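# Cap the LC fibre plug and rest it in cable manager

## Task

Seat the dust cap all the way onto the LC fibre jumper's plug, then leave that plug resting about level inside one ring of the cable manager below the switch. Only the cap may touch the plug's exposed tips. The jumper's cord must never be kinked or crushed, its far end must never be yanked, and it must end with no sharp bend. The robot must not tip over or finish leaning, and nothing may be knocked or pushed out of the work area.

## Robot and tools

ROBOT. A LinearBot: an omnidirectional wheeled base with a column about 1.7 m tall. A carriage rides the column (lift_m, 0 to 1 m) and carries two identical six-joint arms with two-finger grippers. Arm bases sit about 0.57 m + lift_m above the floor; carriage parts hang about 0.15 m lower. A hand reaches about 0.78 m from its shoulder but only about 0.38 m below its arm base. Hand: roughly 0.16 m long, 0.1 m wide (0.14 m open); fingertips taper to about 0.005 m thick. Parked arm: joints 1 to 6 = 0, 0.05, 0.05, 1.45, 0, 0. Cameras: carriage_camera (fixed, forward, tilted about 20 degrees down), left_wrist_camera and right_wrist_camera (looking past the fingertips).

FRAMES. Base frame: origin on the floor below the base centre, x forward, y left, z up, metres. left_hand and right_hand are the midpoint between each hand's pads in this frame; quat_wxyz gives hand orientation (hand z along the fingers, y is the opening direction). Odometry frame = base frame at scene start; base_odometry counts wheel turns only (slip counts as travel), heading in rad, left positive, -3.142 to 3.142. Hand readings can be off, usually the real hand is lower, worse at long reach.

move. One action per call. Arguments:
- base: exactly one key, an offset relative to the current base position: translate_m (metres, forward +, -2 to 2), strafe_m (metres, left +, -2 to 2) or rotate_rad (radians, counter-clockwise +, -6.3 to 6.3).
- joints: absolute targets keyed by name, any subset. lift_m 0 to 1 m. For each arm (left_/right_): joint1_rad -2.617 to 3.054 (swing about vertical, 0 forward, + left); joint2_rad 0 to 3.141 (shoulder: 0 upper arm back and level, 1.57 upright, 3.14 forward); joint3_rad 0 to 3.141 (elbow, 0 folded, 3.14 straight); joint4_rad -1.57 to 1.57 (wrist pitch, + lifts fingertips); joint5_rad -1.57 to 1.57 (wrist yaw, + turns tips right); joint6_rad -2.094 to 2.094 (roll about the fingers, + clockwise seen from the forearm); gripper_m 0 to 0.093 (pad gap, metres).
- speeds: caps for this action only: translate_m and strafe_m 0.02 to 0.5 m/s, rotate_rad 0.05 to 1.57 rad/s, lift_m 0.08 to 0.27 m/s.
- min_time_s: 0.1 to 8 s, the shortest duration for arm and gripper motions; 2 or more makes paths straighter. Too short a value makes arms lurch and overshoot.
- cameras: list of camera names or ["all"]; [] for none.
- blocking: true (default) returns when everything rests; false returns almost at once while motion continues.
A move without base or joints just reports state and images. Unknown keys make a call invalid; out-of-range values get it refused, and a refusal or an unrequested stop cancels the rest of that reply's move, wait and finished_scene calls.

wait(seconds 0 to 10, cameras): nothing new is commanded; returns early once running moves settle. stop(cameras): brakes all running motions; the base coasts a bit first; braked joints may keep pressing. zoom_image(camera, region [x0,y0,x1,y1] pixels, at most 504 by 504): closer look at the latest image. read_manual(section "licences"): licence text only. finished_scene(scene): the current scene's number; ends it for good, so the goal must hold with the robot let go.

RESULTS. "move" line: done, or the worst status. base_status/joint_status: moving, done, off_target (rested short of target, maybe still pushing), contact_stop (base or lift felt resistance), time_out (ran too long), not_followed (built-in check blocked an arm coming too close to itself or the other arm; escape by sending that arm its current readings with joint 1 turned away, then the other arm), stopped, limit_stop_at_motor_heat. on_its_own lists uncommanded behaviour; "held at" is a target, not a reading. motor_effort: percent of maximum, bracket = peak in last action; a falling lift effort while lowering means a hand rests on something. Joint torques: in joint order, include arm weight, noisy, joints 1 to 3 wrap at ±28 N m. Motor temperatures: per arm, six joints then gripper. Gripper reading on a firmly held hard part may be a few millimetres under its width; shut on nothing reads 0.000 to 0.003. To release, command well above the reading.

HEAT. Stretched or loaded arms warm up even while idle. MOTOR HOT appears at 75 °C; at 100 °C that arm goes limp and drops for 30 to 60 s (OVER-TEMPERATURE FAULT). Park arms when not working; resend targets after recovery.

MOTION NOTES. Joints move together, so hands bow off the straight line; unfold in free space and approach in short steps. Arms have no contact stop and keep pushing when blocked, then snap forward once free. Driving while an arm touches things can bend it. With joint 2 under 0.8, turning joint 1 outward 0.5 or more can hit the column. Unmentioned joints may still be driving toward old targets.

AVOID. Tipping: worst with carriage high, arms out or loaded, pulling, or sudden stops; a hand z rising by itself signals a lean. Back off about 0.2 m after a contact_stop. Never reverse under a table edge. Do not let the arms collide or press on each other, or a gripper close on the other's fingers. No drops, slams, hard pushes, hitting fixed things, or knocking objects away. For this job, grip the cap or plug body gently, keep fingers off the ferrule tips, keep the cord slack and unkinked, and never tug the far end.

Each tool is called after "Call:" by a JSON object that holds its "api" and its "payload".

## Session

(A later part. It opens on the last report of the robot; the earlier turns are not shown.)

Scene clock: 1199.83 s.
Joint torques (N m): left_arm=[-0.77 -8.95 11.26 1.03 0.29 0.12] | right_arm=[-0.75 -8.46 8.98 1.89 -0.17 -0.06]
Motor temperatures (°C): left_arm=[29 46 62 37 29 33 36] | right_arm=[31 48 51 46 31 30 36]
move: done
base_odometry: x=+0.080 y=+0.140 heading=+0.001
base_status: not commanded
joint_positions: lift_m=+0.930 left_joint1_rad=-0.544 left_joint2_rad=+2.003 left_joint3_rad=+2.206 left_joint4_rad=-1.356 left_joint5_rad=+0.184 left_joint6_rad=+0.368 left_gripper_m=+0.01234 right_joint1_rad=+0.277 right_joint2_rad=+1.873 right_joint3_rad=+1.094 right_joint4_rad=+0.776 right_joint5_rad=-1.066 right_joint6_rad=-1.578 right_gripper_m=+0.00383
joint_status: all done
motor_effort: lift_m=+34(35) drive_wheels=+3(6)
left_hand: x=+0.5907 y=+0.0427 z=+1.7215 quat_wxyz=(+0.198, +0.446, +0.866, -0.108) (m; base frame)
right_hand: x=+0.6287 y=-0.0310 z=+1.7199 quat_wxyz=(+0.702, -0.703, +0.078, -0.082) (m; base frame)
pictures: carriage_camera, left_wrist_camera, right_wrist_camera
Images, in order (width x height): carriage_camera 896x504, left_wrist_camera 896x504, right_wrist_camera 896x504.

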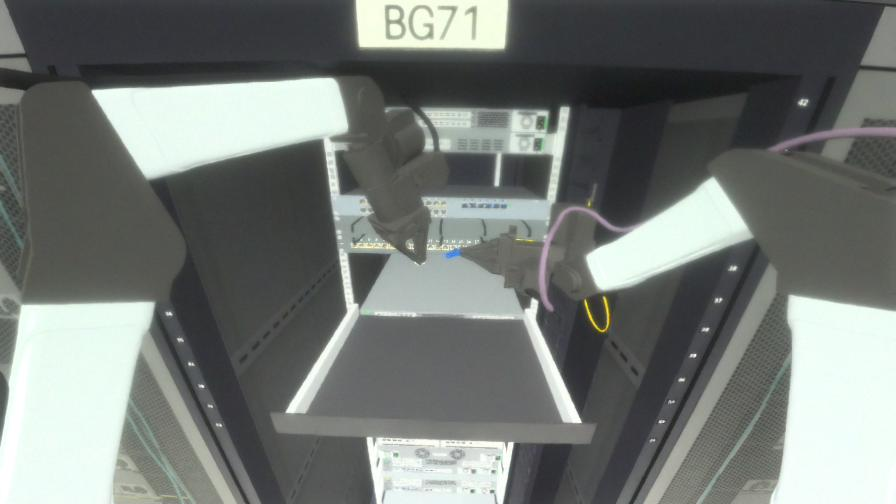

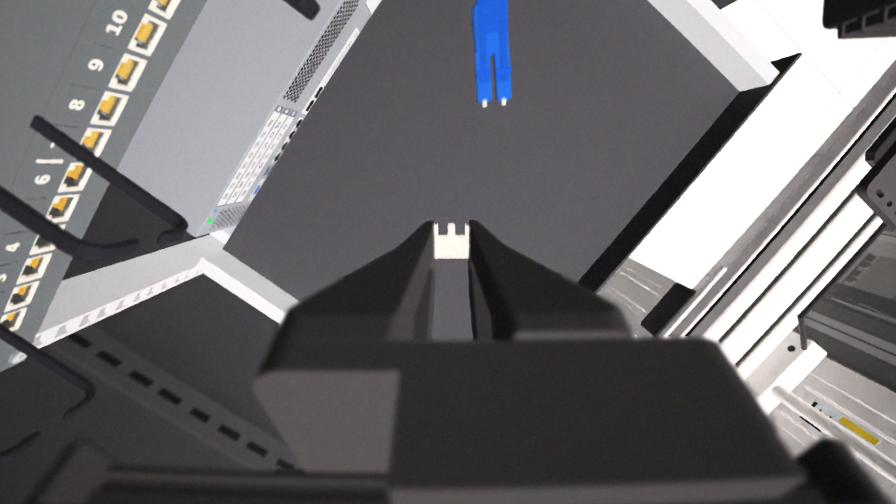

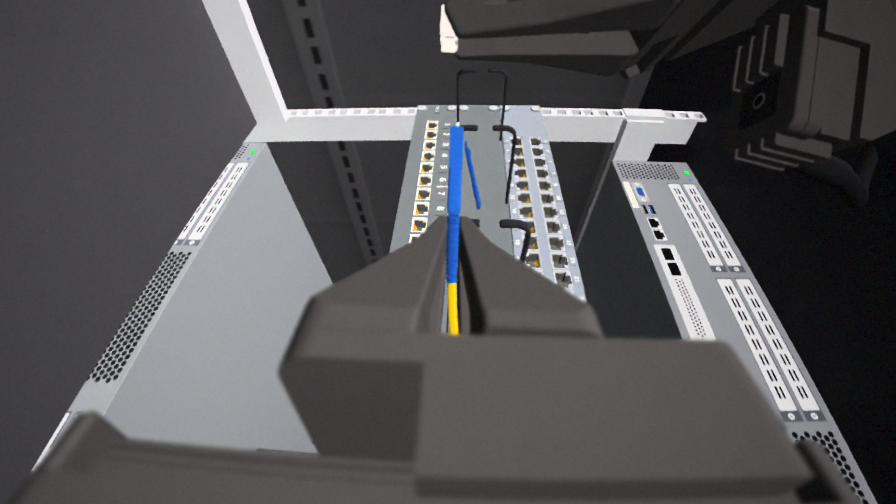

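Call:
{"api": "move", "payload": {"joints": {"left_joint1_rad": -0.632, "left_joint2_rad": 2.058, "left_joint3_rad": 2.322, "left_joint4_rad": -1.325, "left_joint5_rad": 0.103, "left_joint6_rad": 0.212}, "min_time_s": 2, "cameras": ["left_wrist_camera", "right_wrist_camera"]}}

Call:
{"api": "zoom_image", "payload": {"camera": "left_wrist_camera", "region": [390, 140, 510, 270]}}

Call:
{"api": "zoom_image", "payload": {"camera": "right_wrist_camera", "region": [400, 0, 520, 140]}}

Scene clock: 1244.83 s.
Joint torques (N m): left_arm=[-0.98 -9.11 10.91 1.38 0 -0.11] | right_arm=[-0.73 -8.42 8.98 1.89 -0.15 -0.06]
Motor temperatures (°C): left_arm=[29 48 64 37 29 33 36] | right_arm=[31 47 53 46 31 30 36]
move: done
base_odometry: x=+0.080 y=+0.140 heading=+0.001
base_status: not commanded
joint_positions: lift_m=+0.930 left_joint1_rad=-0.619 left_joint2_rad=+2.051 left_joint3_rad=+2.277 left_joint4_rad=-1.340 left_joint5_rad=+0.116 left_joint6_rad=+0.224 left_gripper_m=+0.01234 right_joint1_rad=+0.277 right_joint2_rad=+1.873 right_joint3_rad=+1.094 right_joint4_rad=+0.776 right_joint5_rad=-1.068 right_joint6_rad=-1.578 right_gripper_m=+0.00383
joint_status: all done
motor_effort: lift_m=+34(35) drive_wheels=+0(7)
left_hand: x=+0.5913 y=+0.0142 z=+1.7239 quat_wxyz=(+0.211, +0.410, +0.882, -0.100) (m; base frame)
right_hand: x=+0.6284 y=-0.0310 z=+1.7199 quat_wxyz=(+0.702, -0.703, +0.078, -0.082) (m; base frame)
pictures: left_wrist_camera, right_wrist_camera
Images, in order (width x height): left_wrist_camera 896x504, right_wrist_camera 896x504.

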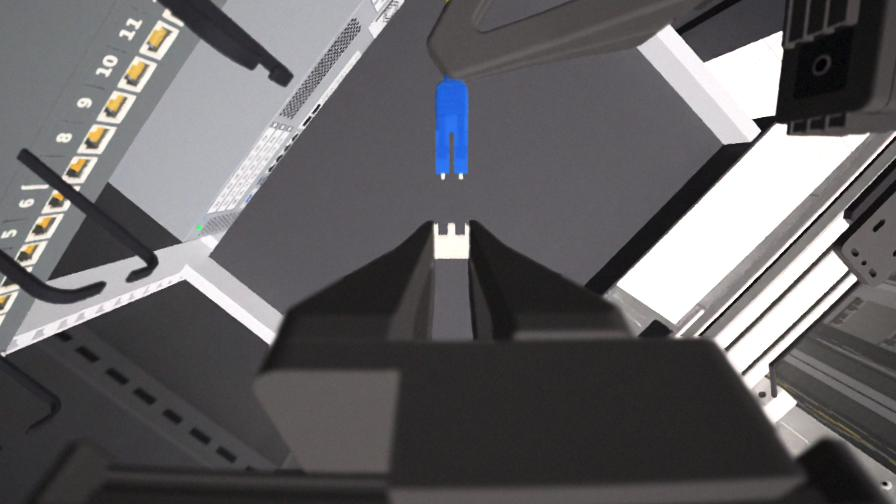

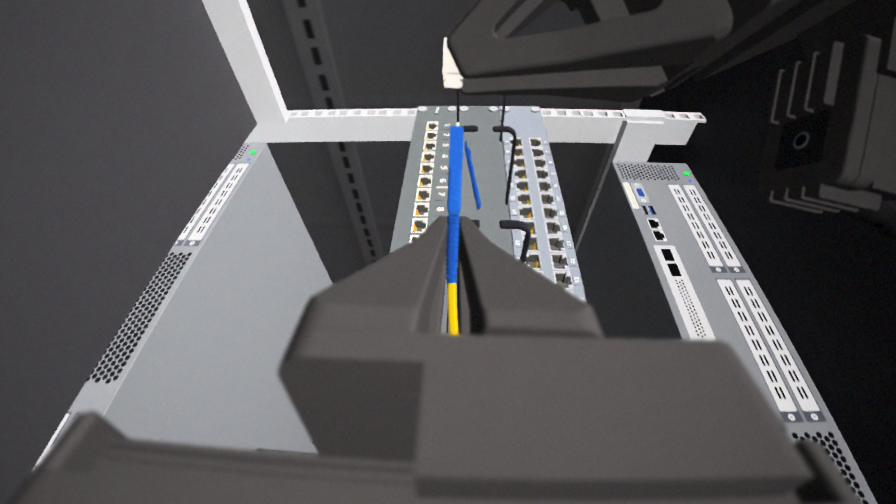

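Scaled by 3.877 from the camera's 896x504 image, which has a finer 1280x720 frame.

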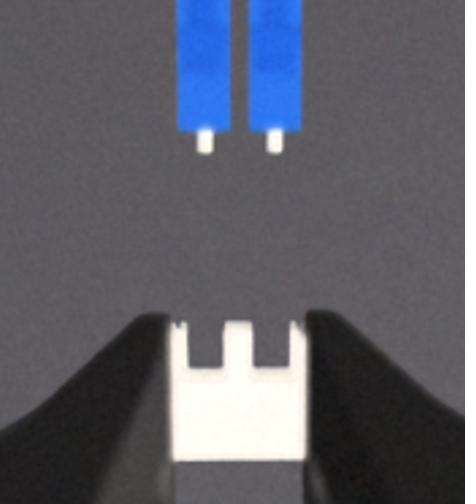

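Scaled by 3.600 from the camera's 896x504 image, which has a finer 1280x720 frame.

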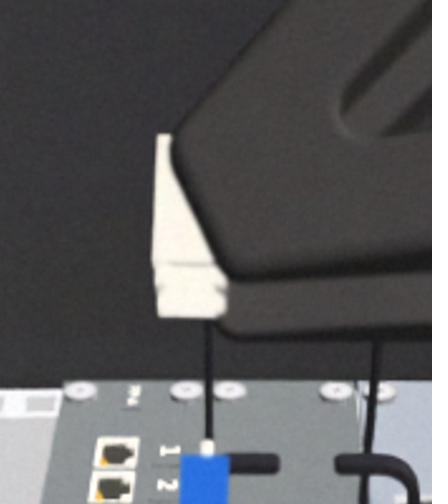

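Call:
{"api": "move", "payload": {"joints": {"left_joint1_rad": -0.639, "left_joint2_rad": 2.134, "left_joint3_rad": 2.451, "left_joint4_rad": -1.4035, "left_joint5_rad": 0.100, "left_joint6_rad": 0.212}, "min_time_s": 1.5, "cameras": ["left_wrist_camera", "right_wrist_camera"]}}

Call:
{"api": "zoom_image", "payload": {"camera": "left_wrist_camera", "region": [390, 160, 510, 270]}}

Call:
{"api": "zoom_image", "payload": {"camera": "right_wrist_camera", "region": [400, 40, 520, 160]}}

Scene clock: 1290.13 s.
Joint torques (N m): left_arm=[-0.75 -9.81 11.07 1.1 0 -0.1] | right_arm=[-0.75 -8.4 8.96 1.89 -0.14 -0.07]
Motor temperatures (°C): left_arm=[29 53 60 37 29 33 36] | right_arm=[31 46 54 45 31 30 36]
move: done
base_odometry: x=+0.080 y=+0.140 heading=+0.001
base_status: not commanded
joint_positions: lift_m=+0.930 left_joint1_rad=-0.629 left_joint2_rad=+2.129 left_joint3_rad=+2.403 left_joint4_rad=-1.394 left_joint5_rad=+0.114 left_joint6_rad=+0.223 left_gripper_m=+0.01234 right_joint1_rad=+0.277 right_joint2_rad=+1.873 right_joint3_rad=+1.094 right_joint4_rad=+0.776 right_joint5_rad=-1.068 right_joint6_rad=-1.578 right_gripper_m=+0.00383
joint_status: all done
motor_effort: lift_m=+35(35) drive_wheels=+3(5)
left_hand: x=+0.5973 y=+0.0044 z=+1.7234 quat_wxyz=(+0.207, +0.414, +0.881, -0.099) (m; base frame)
right_hand: x=+0.6284 y=-0.0310 z=+1.7199 quat_wxyz=(+0.702, -0.703, +0.078, -0.081) (m; base frame)
pictures: left_wrist_camera, right_wrist_camera
Images, in order (width x height): left_wrist_camera 896x504, right_wrist_camera 896x504.

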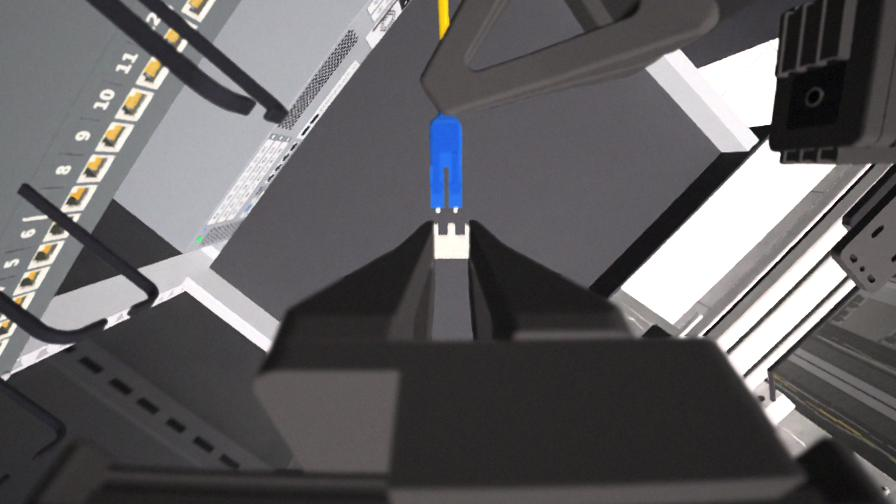

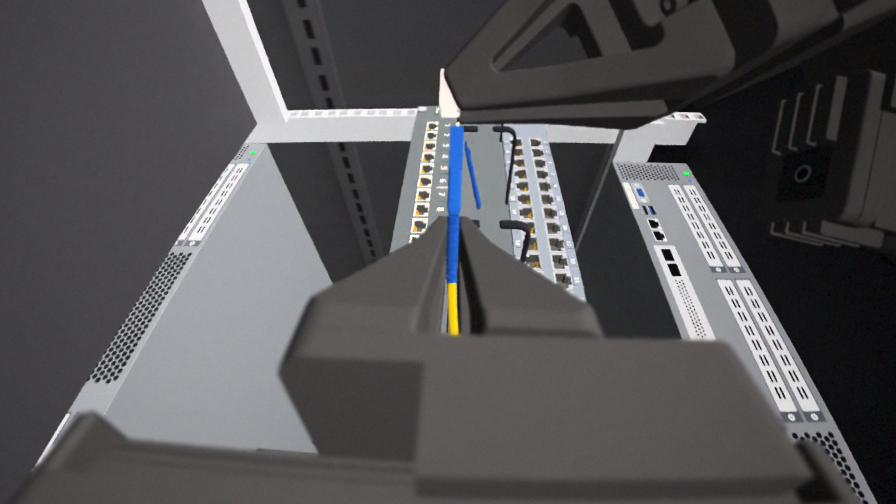

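Scaled by 4.200 from the camera's 896x504 image, which has a finer 1280x720 frame.

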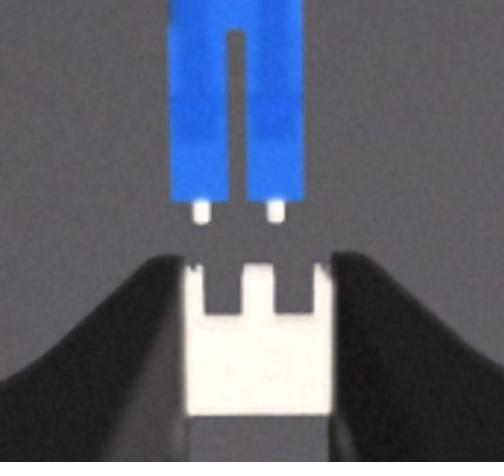

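Scaled by 4.200 from the camera's 896x504 image, which has a finer 1280x720 frame.

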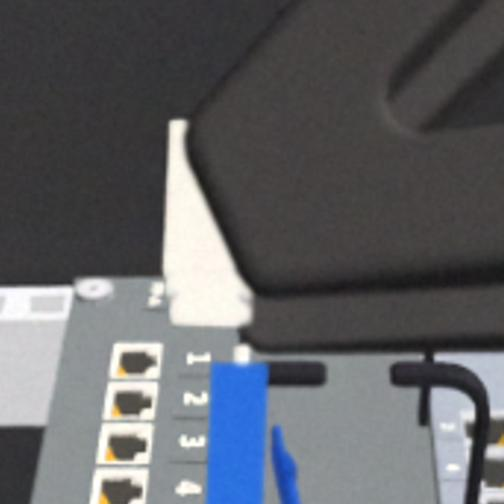

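Call:
{"api": "move", "payload": {"joints": {"left_joint1_rad": -0.618, "left_joint2_rad": 2.1446, "left_joint3_rad": 2.478, "left_joint4_rad": -1.4185, "left_joint5_rad": 0.100, "left_joint6_rad": 0.212}, "min_time_s": 1, "cameras": ["left_wrist_camera", "right_wrist_camera"]}}

Call:
{"api": "zoom_image", "payload": {"camera": "left_wrist_camera", "region": [390, 160, 510, 270]}}

Call:
{"api": "zoom_image", "payload": {"camera": "right_wrist_camera", "region": [400, 40, 520, 160]}}

Scene clock: 1307.67 s.
Joint torques (N m): left_arm=[0.66 -10.15 11.29 1.08 0 -0.09] | right_arm=[-0.73 -8.4 8.99 1.88 -0.15 -0.07]
Motor temperatures (°C): left_arm=[29 54 63 37 29 33 36] | right_arm=[31 46 54 45 31 30 36]
move: done
base_odometry: x=+0.080 y=+0.140 heading=+0.001
base_status: not commanded
joint_positions: lift_m=+0.930 left_joint1_rad=-0.626 left_joint2_rad=+2.143 left_joint3_rad=+2.427 left_joint4_rad=-1.409 left_joint5_rad=+0.113 left_joint6_rad=+0.223 left_gripper_m=+0.01234 right_joint1_rad=+0.277 right_joint2_rad=+1.873 right_joint3_rad=+1.094 right_joint4_rad=+0.776 right_joint5_rad=-1.068 right_joint6_rad=-1.578 right_gripper_m=+0.00383
joint_status: all done
motor_effort: lift_m=+34(35) drive_wheels=+5(5)
left_hand: x=+0.5990 y=+0.0053 z=+1.7230 quat_wxyz=(+0.205, +0.413, +0.882, -0.098) (m; base frame)
right_hand: x=+0.6284 y=-0.0310 z=+1.7199 quat_wxyz=(+0.702, -0.703, +0.078, -0.081) (m; base frame)
pictures: left_wrist_camera, right_wrist_camera
Images, in order (width x height): left_wrist_camera 896x504, right_wrist_camera 896x504.

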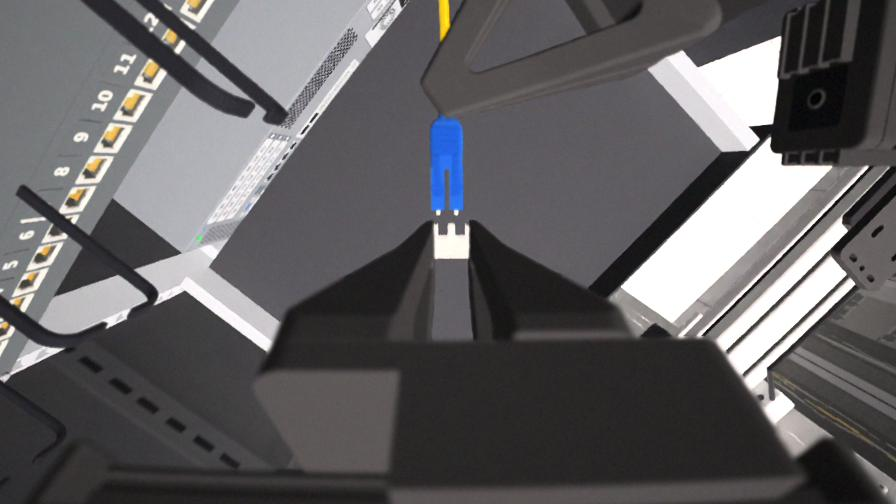

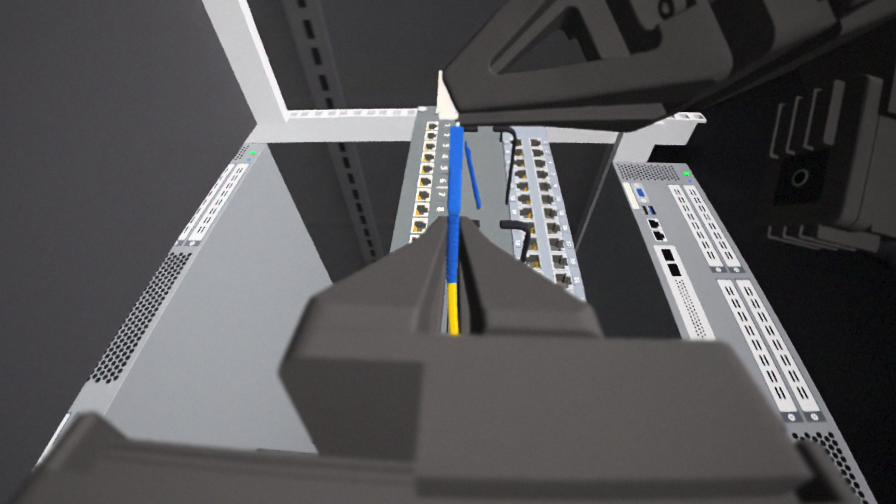

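Scaled by 4.200 from the camera's 896x504 image, which has a finer 1280x720 frame.

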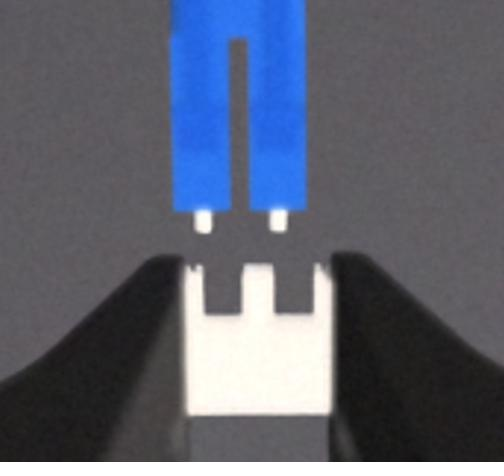

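Scaled by 4.200 from the camera's 896x504 image, which has a finer 1280x720 frame.

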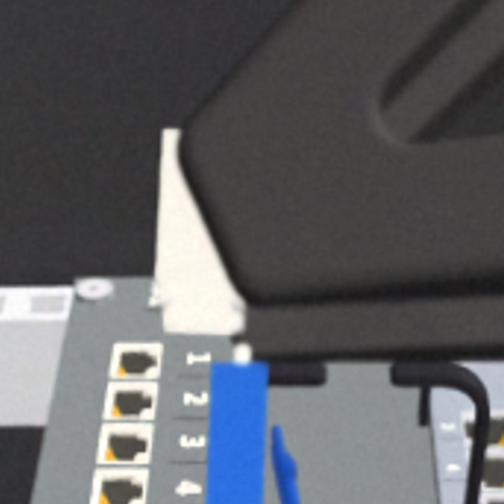

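Call:
{"api": "move", "payload": {"joints": {"left_joint1_rad": -0.6135, "left_joint2_rad": 2.142, "left_joint3_rad": 2.489, "left_joint4_rad": -1.4185, "left_joint5_rad": 0.100, "left_joint6_rad": 0.212}, "min_time_s": 1, "cameras": ["left_wrist_camera", "right_wrist_camera"]}}

Call:
{"api": "zoom_image", "payload": {"camera": "left_wrist_camera", "region": [390, 160, 510, 270]}}

Call:
{"api": "zoom_image", "payload": {"camera": "right_wrist_camera", "region": [400, 40, 520, 160]}}

Scene clock: 1350.07 s.
Joint torques (N m): left_arm=[1.03 -10.59 11.78 1.1 0.01 -0.09] | right_arm=[-0.72 -8.42 8.98 1.89 -0.15 -0.06]
Motor temperatures (°C): left_arm=[29 52 62 36 29 33 37] | right_arm=[31 46 55 45 31 30 36]
move: done
base_odometry: x=+0.080 y=+0.140 heading=+0.001
base_status: not commanded
joint_positions: lift_m=+0.930 left_joint1_rad=-0.625 left_joint2_rad=+2.146 left_joint3_rad=+2.432 left_joint4_rad=-1.410 left_joint5_rad=+0.113 left_joint6_rad=+0.223 left_gripper_m=+0.01234 right_joint1_rad=+0.277 right_joint2_rad=+1.873 right_joint3_rad=+1.094 right_joint4_rad=+0.776 right_joint5_rad=-1.068 right_joint6_rad=-1.578 right_gripper_m=+0.00383
joint_status: all done
motor_effort: lift_m=+34(35) drive_wheels=+5(6)
left_hand: x=+0.5998 y=+0.0050 z=+1.7232 quat_wxyz=(+0.206, +0.412, +0.882, -0.098) (m; base frame)
right_hand: x=+0.6284 y=-0.0310 z=+1.7199 quat_wxyz=(+0.702, -0.703, +0.078, -0.081) (m; base frame)
pictures: left_wrist_camera, right_wrist_camera
Images, in order (width x height): left_wrist_camera 896x504, right_wrist_camera 896x504.

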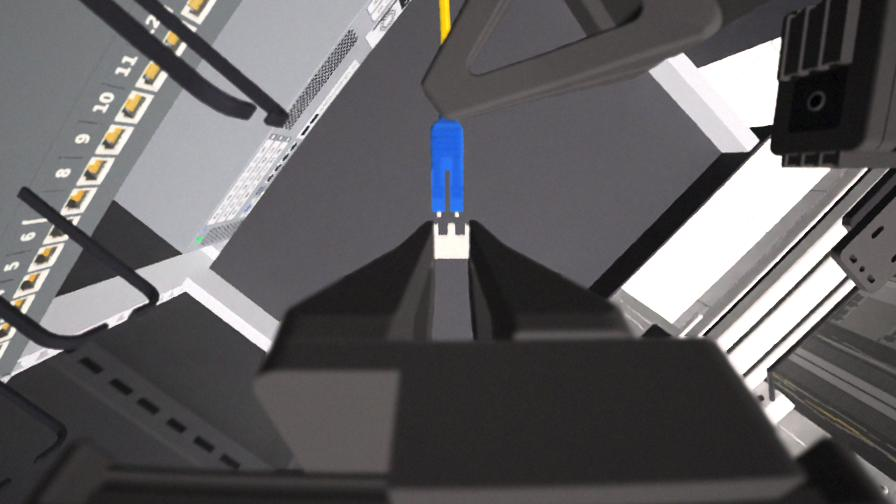

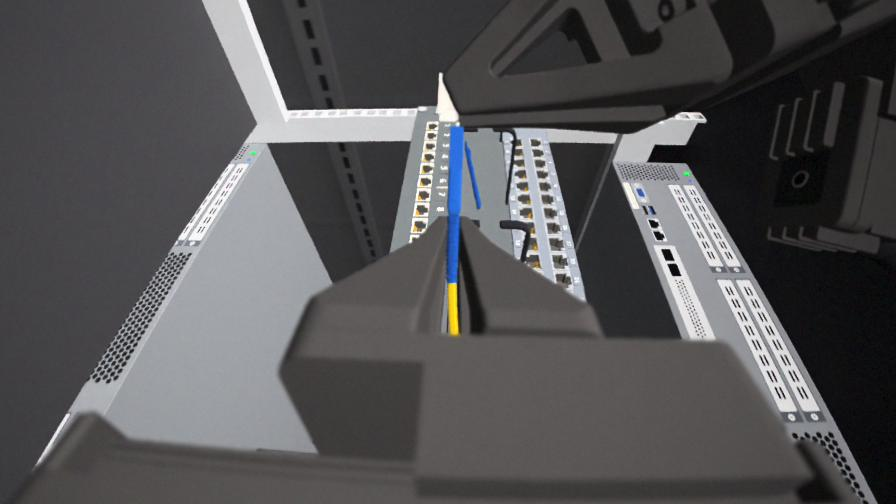

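Scaled by 4.200 from the camera's 896x504 image, which has a finer 1280x720 frame.

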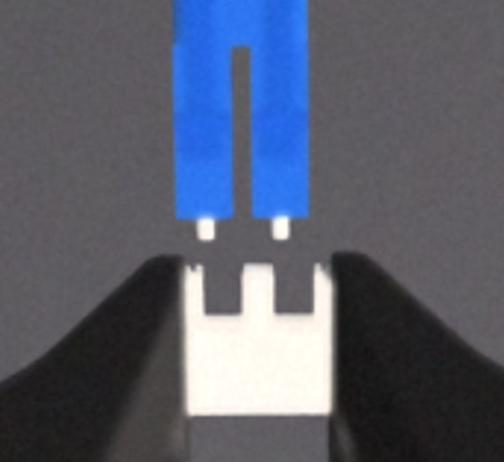

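Scaled by 4.200 from the camera's 896x504 image, which has a finer 1280x720 frame.

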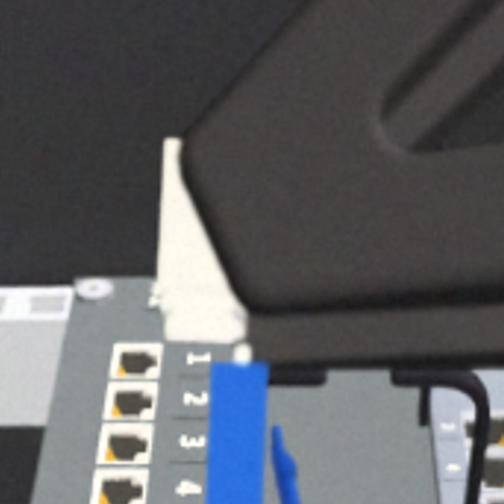

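Call:
{"api": "move", "payload": {"joints": {"left_joint1_rad": -0.608, "left_joint2_rad": 2.112, "left_joint3_rad": 2.494, "left_joint4_rad": -1.4185, "left_joint5_rad": 0.100, "left_joint6_rad": 0.212}, "min_time_s": 1, "cameras": ["left_wrist_camera", "right_wrist_camera"]}}

Call:
{"api": "zoom_image", "payload": {"camera": "left_wrist_camera", "region": [390, 160, 510, 270]}}

Call:
{"api": "zoom_image", "payload": {"camera": "right_wrist_camera", "region": [400, 40, 520, 160]}}

Scene clock: 1368.40 s.
Joint torques (N m): left_arm=[1.42 -13.07 12.21 1.09 0 -0.1] | right_arm=[-0.73 -8.42 8.98 1.89 -0.15 -0.06]
Motor temperatures (°C): left_arm=[29 57 64 36 29 33 37] | right_arm=[31 46 55 45 31 30 36]
move: off_target
base_odometry: x=+0.080 y=+0.140 heading=+0.001
base_status: not commanded
joint_positions: lift_m=+0.930 left_joint1_rad=-0.625 left_joint2_rad=+2.146 left_joint3_rad=+2.432 left_joint4_rad=-1.410 left_joint5_rad=+0.113 left_joint6_rad=+0.223 left_gripper_m=+0.01234 right_joint1_rad=+0.277 right_joint2_rad=+1.873 right_joint3_rad=+1.094 right_joint4_rad=+0.776 right_joint5_rad=-1.068 right_joint6_rad=-1.578 right_gripper_m=+0.00383
joint_status: left_joint3_rad off_target (ended at +2.432, target +2.494); the others done
motor_effort: lift_m=+35(35) drive_wheels=+3(5)
left_hand: x=+0.5999 y=+0.0052 z=+1.7232 quat_wxyz=(+0.206, +0.412, +0.882, -0.098) (m; base frame)
right_hand: x=+0.6284 y=-0.0310 z=+1.7199 quat_wxyz=(+0.702, -0.703, +0.078, -0.081) (m; base frame)
pictures: left_wrist_camera, right_wrist_camera
Images, in order (width x height): left_wrist_camera 896x504, right_wrist_camera 896x504.

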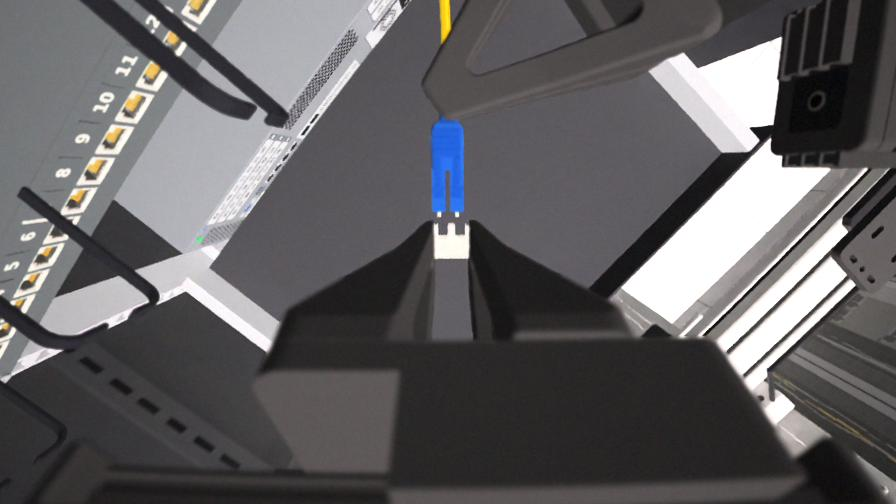

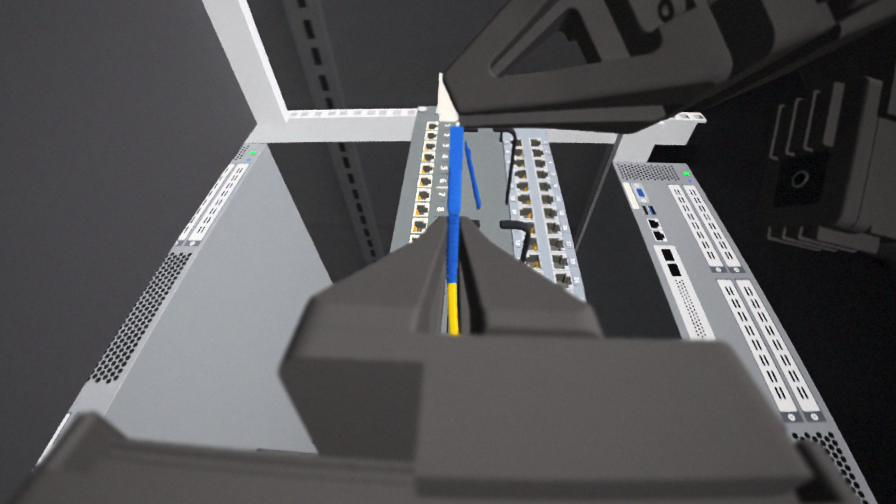

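Scaled by 4.200 from the camera's 896x504 image, which has a finer 1280x720 frame.

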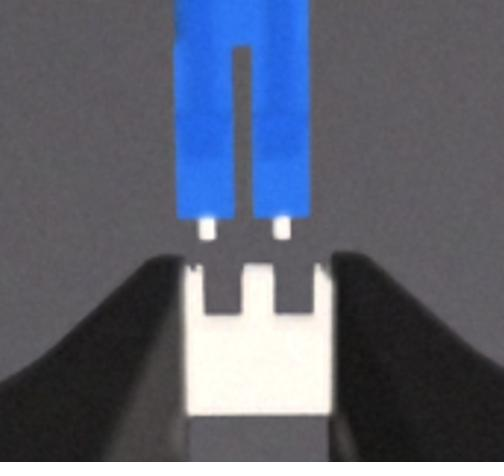

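Scaled by 4.200 from the camera's 896x504 image, which has a finer 1280x720 frame.

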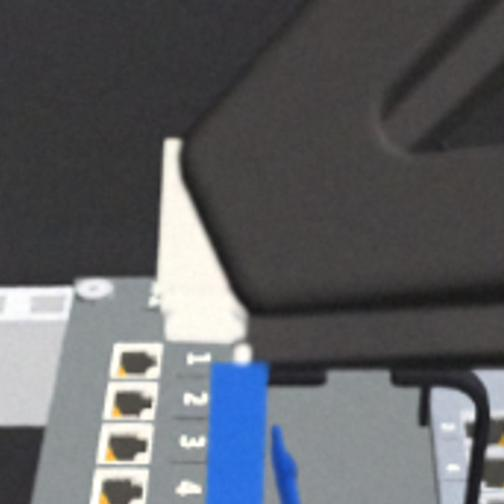

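Call:
{"api": "move", "payload": {"cameras": ["carriage_camera"]}}

Call:
{"api": "zoom_image", "payload": {"camera": "carriage_camera", "region": [300, 30, 580, 280]}}

Scene clock: 1376.53 s.
Joint torques (N m): left_arm=[1.42 -13.08 12.22 1.09 0.01 -0.1] | right_arm=[-0.73 -8.43 8.96 1.89 -0.15 -0.07]
Motor temperatures (°C): left_arm=[29 60 64 36 29 33 37] | right_arm=[31 46 55 45 31 30 36]
base_odometry: x=+0.080 y=+0.140 heading=+0.001
base_status: not commanded
joint_positions: lift_m=+0.930 left_joint1_rad=-0.625 left_joint2_rad=+2.146 left_joint3_rad=+2.432 left_joint4_rad=-1.410 left_joint5_rad=+0.113 left_joint6_rad=+0.223 left_gripper_m=+0.01234 right_joint1_rad=+0.277 right_joint2_rad=+1.873 right_joint3_rad=+1.094 right_joint4_rad=+0.776 right_joint5_rad=-1.068 right_joint6_rad=-1.578 right_gripper_m=+0.00383
joint_status: left_joint3_rad off_target (ended at +2.432, target +2.494); the others done
motor_effort: lift_m=+35(35) drive_wheels=+3(5)
left_hand: x=+0.5999 y=+0.0052 z=+1.7232 quat_wxyz=(+0.206, +0.412, +0.882, -0.098) (m; base frame)
right_hand: x=+0.6284 y=-0.0310 z=+1.7199 quat_wxyz=(+0.702, -0.703, +0.078, -0.081) (m; base frame)
pictures: carriage_camera
Images, in order (width x height): carriage_camera 896x504.

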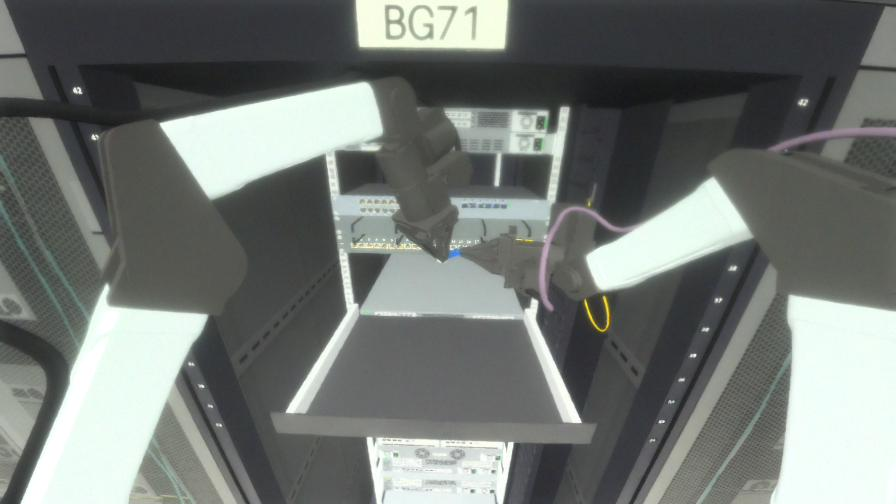

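Scaled by 1.800 from the camera's 896x504 image, which has a finer 1280x720 frame.

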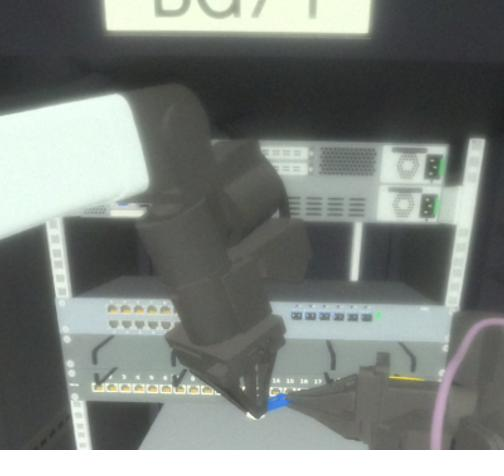

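Call:
{"api": "move", "payload": {"joints": {"left_joint1_rad": -0.611, "left_joint2_rad": 2.075, "left_joint3_rad": 2.305, "left_joint4_rad": -1.329, "left_joint5_rad": 0.104, "left_joint6_rad": 0.212}, "min_time_s": 1.2, "cameras": ["left_wrist_camera"]}}

Scene clock: 1394.67 s.
Joint torques (N m): left_arm=[0.5 -13.97 5.7 1.29 0.04 -0.09] | right_arm=[-0.75 -8.42 8.96 1.89 -0.14 -0.07]
Motor temperatures (°C): left_arm=[29 64 65 36 29 33 37] | right_arm=[31 46 55 44 31 30 36]
move: done
base_odometry: x=+0.080 y=+0.140 heading=+0.001
base_status: not commanded
joint_positions: lift_m=+0.930 left_joint1_rad=-0.617 left_joint2_rad=+2.122 left_joint3_rad=+2.320 left_joint4_rad=-1.344 left_joint5_rad=+0.113 left_joint6_rad=+0.223 left_gripper_m=+0.01234 right_joint1_rad=+0.277 right_joint2_rad=+1.873 right_joint3_rad=+1.094 right_joint4_rad=+0.775 right_joint5_rad=-1.069 right_joint6_rad=-1.578 right_gripper_m=+0.00383
joint_status: all done
motor_effort: lift_m=+34(35) drive_wheels=+2(6)
left_hand: x=+0.6023 y=+0.0085 z=+1.7049 quat_wxyz=(+0.196, +0.409, +0.886, -0.095) (m; base frame)
right_hand: x=+0.6283 y=-0.0310 z=+1.7198 quat_wxyz=(+0.702, -0.703, +0.078, -0.081) (m; base frame)
pictures: left_wrist_camera
Images, in order (width x height): left_wrist_camera 896x504.

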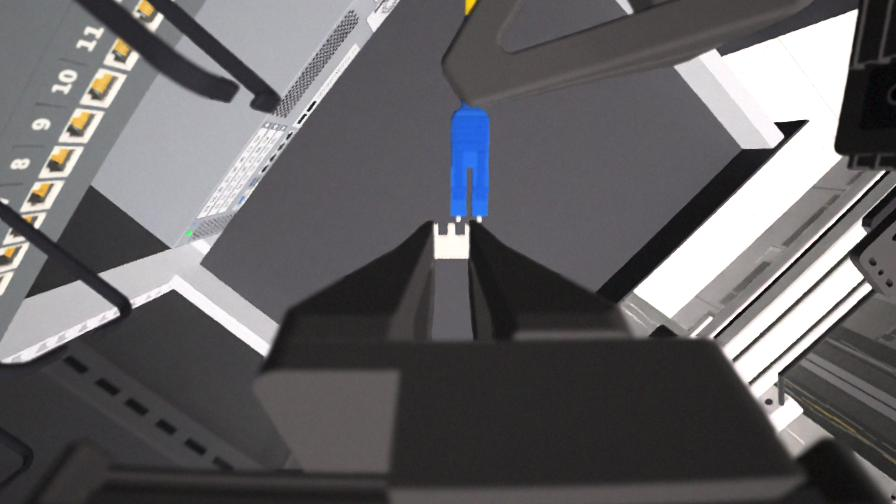

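Call:
{"api": "move", "payload": {"joints": {"left_joint1_rad": -0.611, "left_joint2_rad": 2.046, "left_joint3_rad": 2.305, "left_joint4_rad": -1.329, "left_joint5_rad": 0.104, "left_joint6_rad": 0.212}, "min_time_s": 1.0}}

Call:
{"api": "move", "payload": {"joints": {"right_joint2_rad": 1.910, "right_joint3_rad": 1.0625, "right_joint4_rad": 0.812}, "min_time_s": 1.0, "cameras": ["left_wrist_camera", "right_wrist_camera"]}}

Call:
{"api": "zoom_image", "payload": {"camera": "left_wrist_camera", "region": [390, 150, 510, 270]}}

Call:
{"api": "zoom_image", "payload": {"camera": "right_wrist_camera", "region": [400, 40, 520, 160]}}

Scene clock: 1408.80 s.
Joint torques (N m): left_arm=[0.51 -13.71 5.64 1.36 0.04 -0.1] | right_arm=[-0.72 -8.42 8.98 1.89 -0.14 -0.06]
Motor temperatures (°C): left_arm=[29 63 62 36 29 33 37] | right_arm=[31 46 55 44 31 30 36]
move: done
base_odometry: x=+0.080 y=+0.140 heading=+0.001
base_status: not commanded
joint_positions: lift_m=+0.930 left_joint1_rad=-0.617 left_joint2_rad=+2.091 left_joint3_rad=+2.320 left_joint4_rad=-1.343 left_joint5_rad=+0.113 left_joint6_rad=+0.223 left_gripper_m=+0.01234 right_joint1_rad=+0.277 right_joint2_rad=+1.873 right_joint3_rad=+1.094 right_joint4_rad=+0.775 right_joint5_rad=-1.069 right_joint6_rad=-1.578 right_gripper_m=+0.00383
joint_status: all done
motor_effort: lift_m=+34(35) drive_wheels=+4(7)
left_hand: x=+0.5997 y=+0.0104 z=+1.7193 quat_wxyz=(+0.211, +0.408, +0.883, -0.098) (m; base frame)
right_hand: x=+0.6283 y=-0.0310 z=+1.7198 quat_wxyz=(+0.702, -0.703, +0.078, -0.081) (m; base frame)
pictures: none

Scene clock: 1410.10 s.
Joint torques (N m): left_arm=[0.53 -13.7 5.64 1.37 0.04 -0.1] | right_arm=[-0.72 -8.42 5.42 2.1 -0.13 -0.07]
Motor temperatures (°C): left_arm=[29 64 61 36 29 33 37] | right_arm=[31 46 55 44 31 30 36]
move: done
base_odometry: x=+0.080 y=+0.140 heading=+0.001
base_status: not commanded
joint_positions: lift_m=+0.930 left_joint1_rad=-0.617 left_joint2_rad=+2.091 left_joint3_rad=+2.320 left_joint4_rad=-1.343 left_joint5_rad=+0.113 left_joint6_rad=+0.223 left_gripper_m=+0.01234 right_joint1_rad=+0.277 right_joint2_rad=+1.891 right_joint3_rad=+1.078 right_joint4_rad=+0.811 right_joint5_rad=-1.069 right_joint6_rad=-1.578 right_gripper_m=+0.00383
joint_status: all done
motor_effort: lift_m=+34(35) drive_wheels=+3(7)
left_hand: x=+0.5997 y=+0.0104 z=+1.7193 quat_wxyz=(+0.211, +0.408, +0.883, -0.098) (m; base frame)
right_hand: x=+0.6282 y=-0.0309 z=+1.7110 quat_wxyz=(+0.702, -0.703, +0.077, -0.081) (m; base frame)
pictures: left_wrist_camera, right_wrist_camera
Images, in order (width x height): left_wrist_camera 896x504, right_wrist_camera 896x504.

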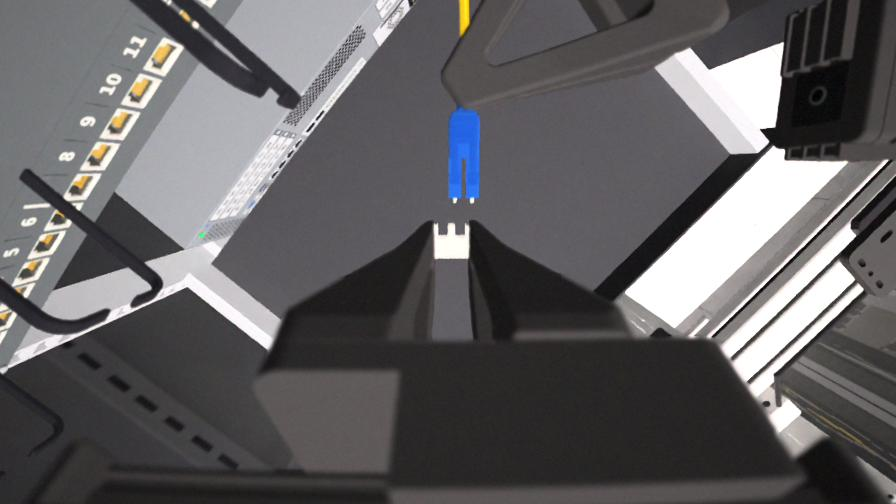

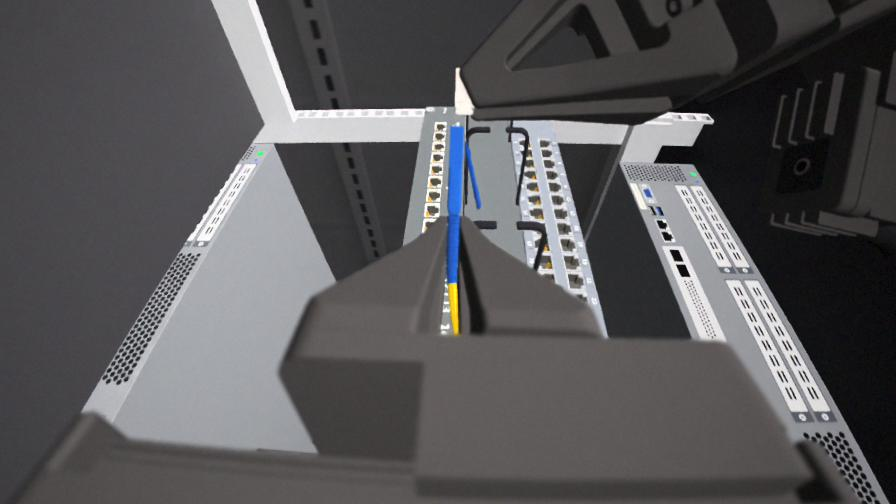

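Scaled by 4.200 from the camera's 896x504 image, which has a finer 1280x720 frame.

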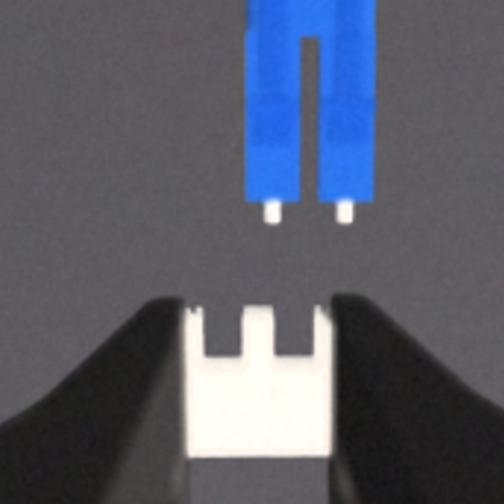

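Scaled by 4.200 from the camera's 896x504 image, which has a finer 1280x720 frame.

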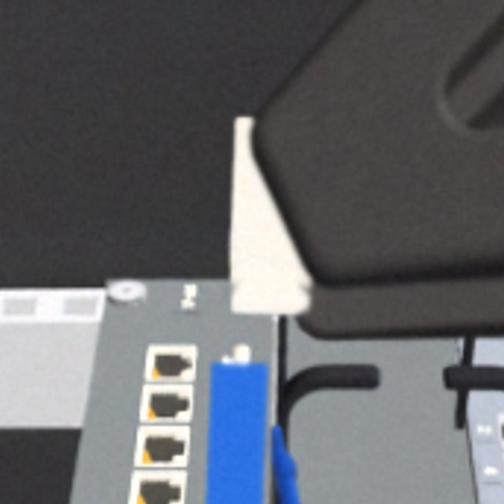

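Call:
{"api": "move", "payload": {"joints": {"left_joint1_rad": -0.640, "left_joint2_rad": 2.111, "left_joint3_rad": 2.383, "left_joint4_rad": -1.330, "left_joint5_rad": 0.096, "left_joint6_rad": 0.205}, "min_time_s": 1.0, "cameras": ["left_wrist_camera", "right_wrist_camera"]}}

Call:
{"api": "zoom_image", "payload": {"camera": "left_wrist_camera", "region": [390, 150, 510, 270]}}

Call:
{"api": "zoom_image", "payload": {"camera": "right_wrist_camera", "region": [400, 40, 520, 160]}}

Scene clock: 1438.93 s.
Joint torques (N m): left_arm=[-0.64 -8.81 10.15 1.37 -0.01 -0.1] | right_arm=[-0.75 -8.43 5.41 2.07 -0.13 -0.06]
Motor temperatures (°C): left_arm=[29 69 57 36 29 33 37] | right_arm=[31 45 52 46 31 30 36]
move: done
base_odometry: x=+0.080 y=+0.140 heading=+0.001
base_status: not commanded
joint_positions: lift_m=+0.930 left_joint1_rad=-0.632 left_joint2_rad=+2.095 left_joint3_rad=+2.347 left_joint4_rad=-1.341 left_joint5_rad=+0.110 left_joint6_rad=+0.217 left_gripper_m=+0.01234 right_joint1_rad=+0.277 right_joint2_rad=+1.891 right_joint3_rad=+1.078 right_joint4_rad=+0.812 right_joint5_rad=-1.069 right_joint6_rad=-1.578 right_gripper_m=+0.00383
joint_status: all done
motor_effort: lift_m=+35(35) drive_wheels=+1(8)
left_hand: x=+0.5985 y=+0.0030 z=+1.7262 quat_wxyz=(+0.222, +0.411, +0.879, -0.101) (m; base frame)
right_hand: x=+0.6282 y=-0.0309 z=+1.7112 quat_wxyz=(+0.702, -0.703, +0.077, -0.081) (m; base frame)
pictures: left_wrist_camera, right_wrist_camera
Images, in order (width x height): left_wrist_camera 896x504, right_wrist_camera 896x504.

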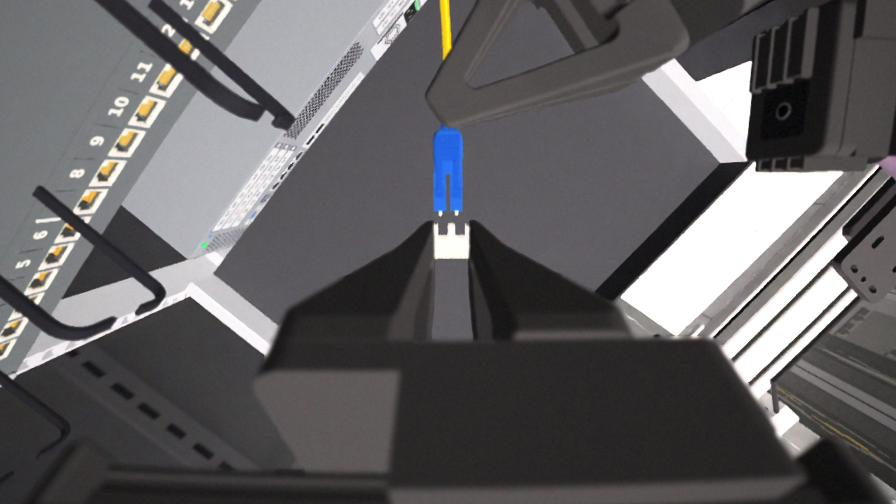

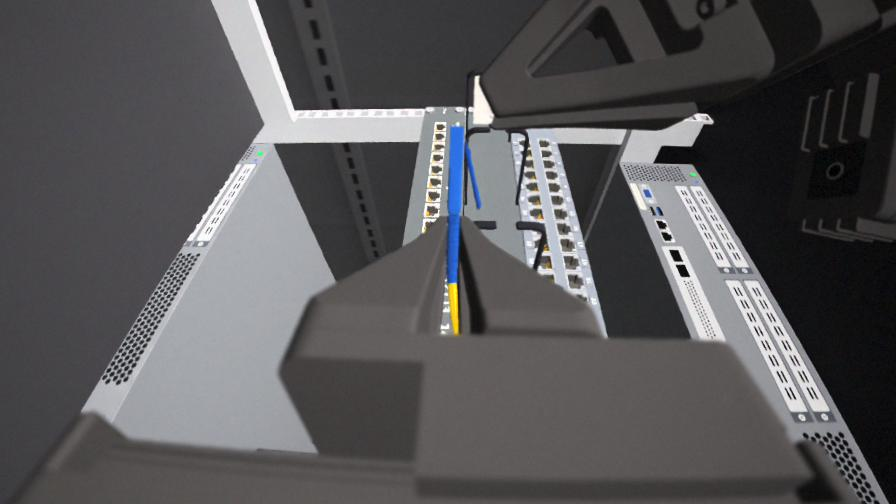

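Scaled by 4.200 from the camera's 896x504 image, which has a finer 1280x720 frame.

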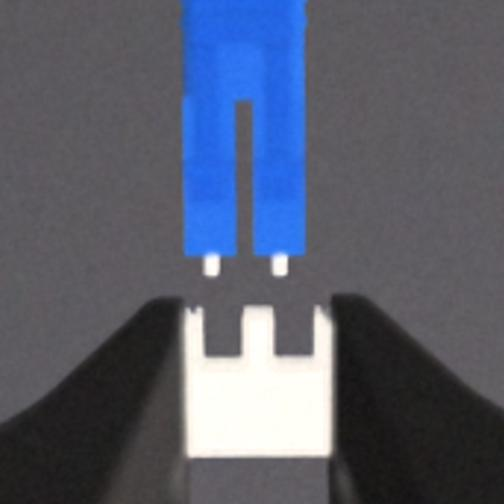

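Scaled by 4.200 from the camera's 896x504 image, which has a finer 1280x720 frame.

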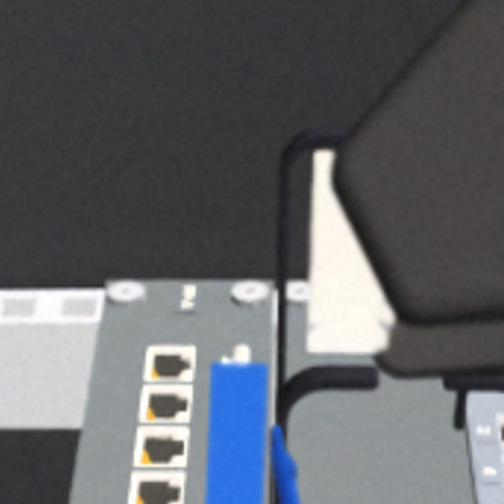

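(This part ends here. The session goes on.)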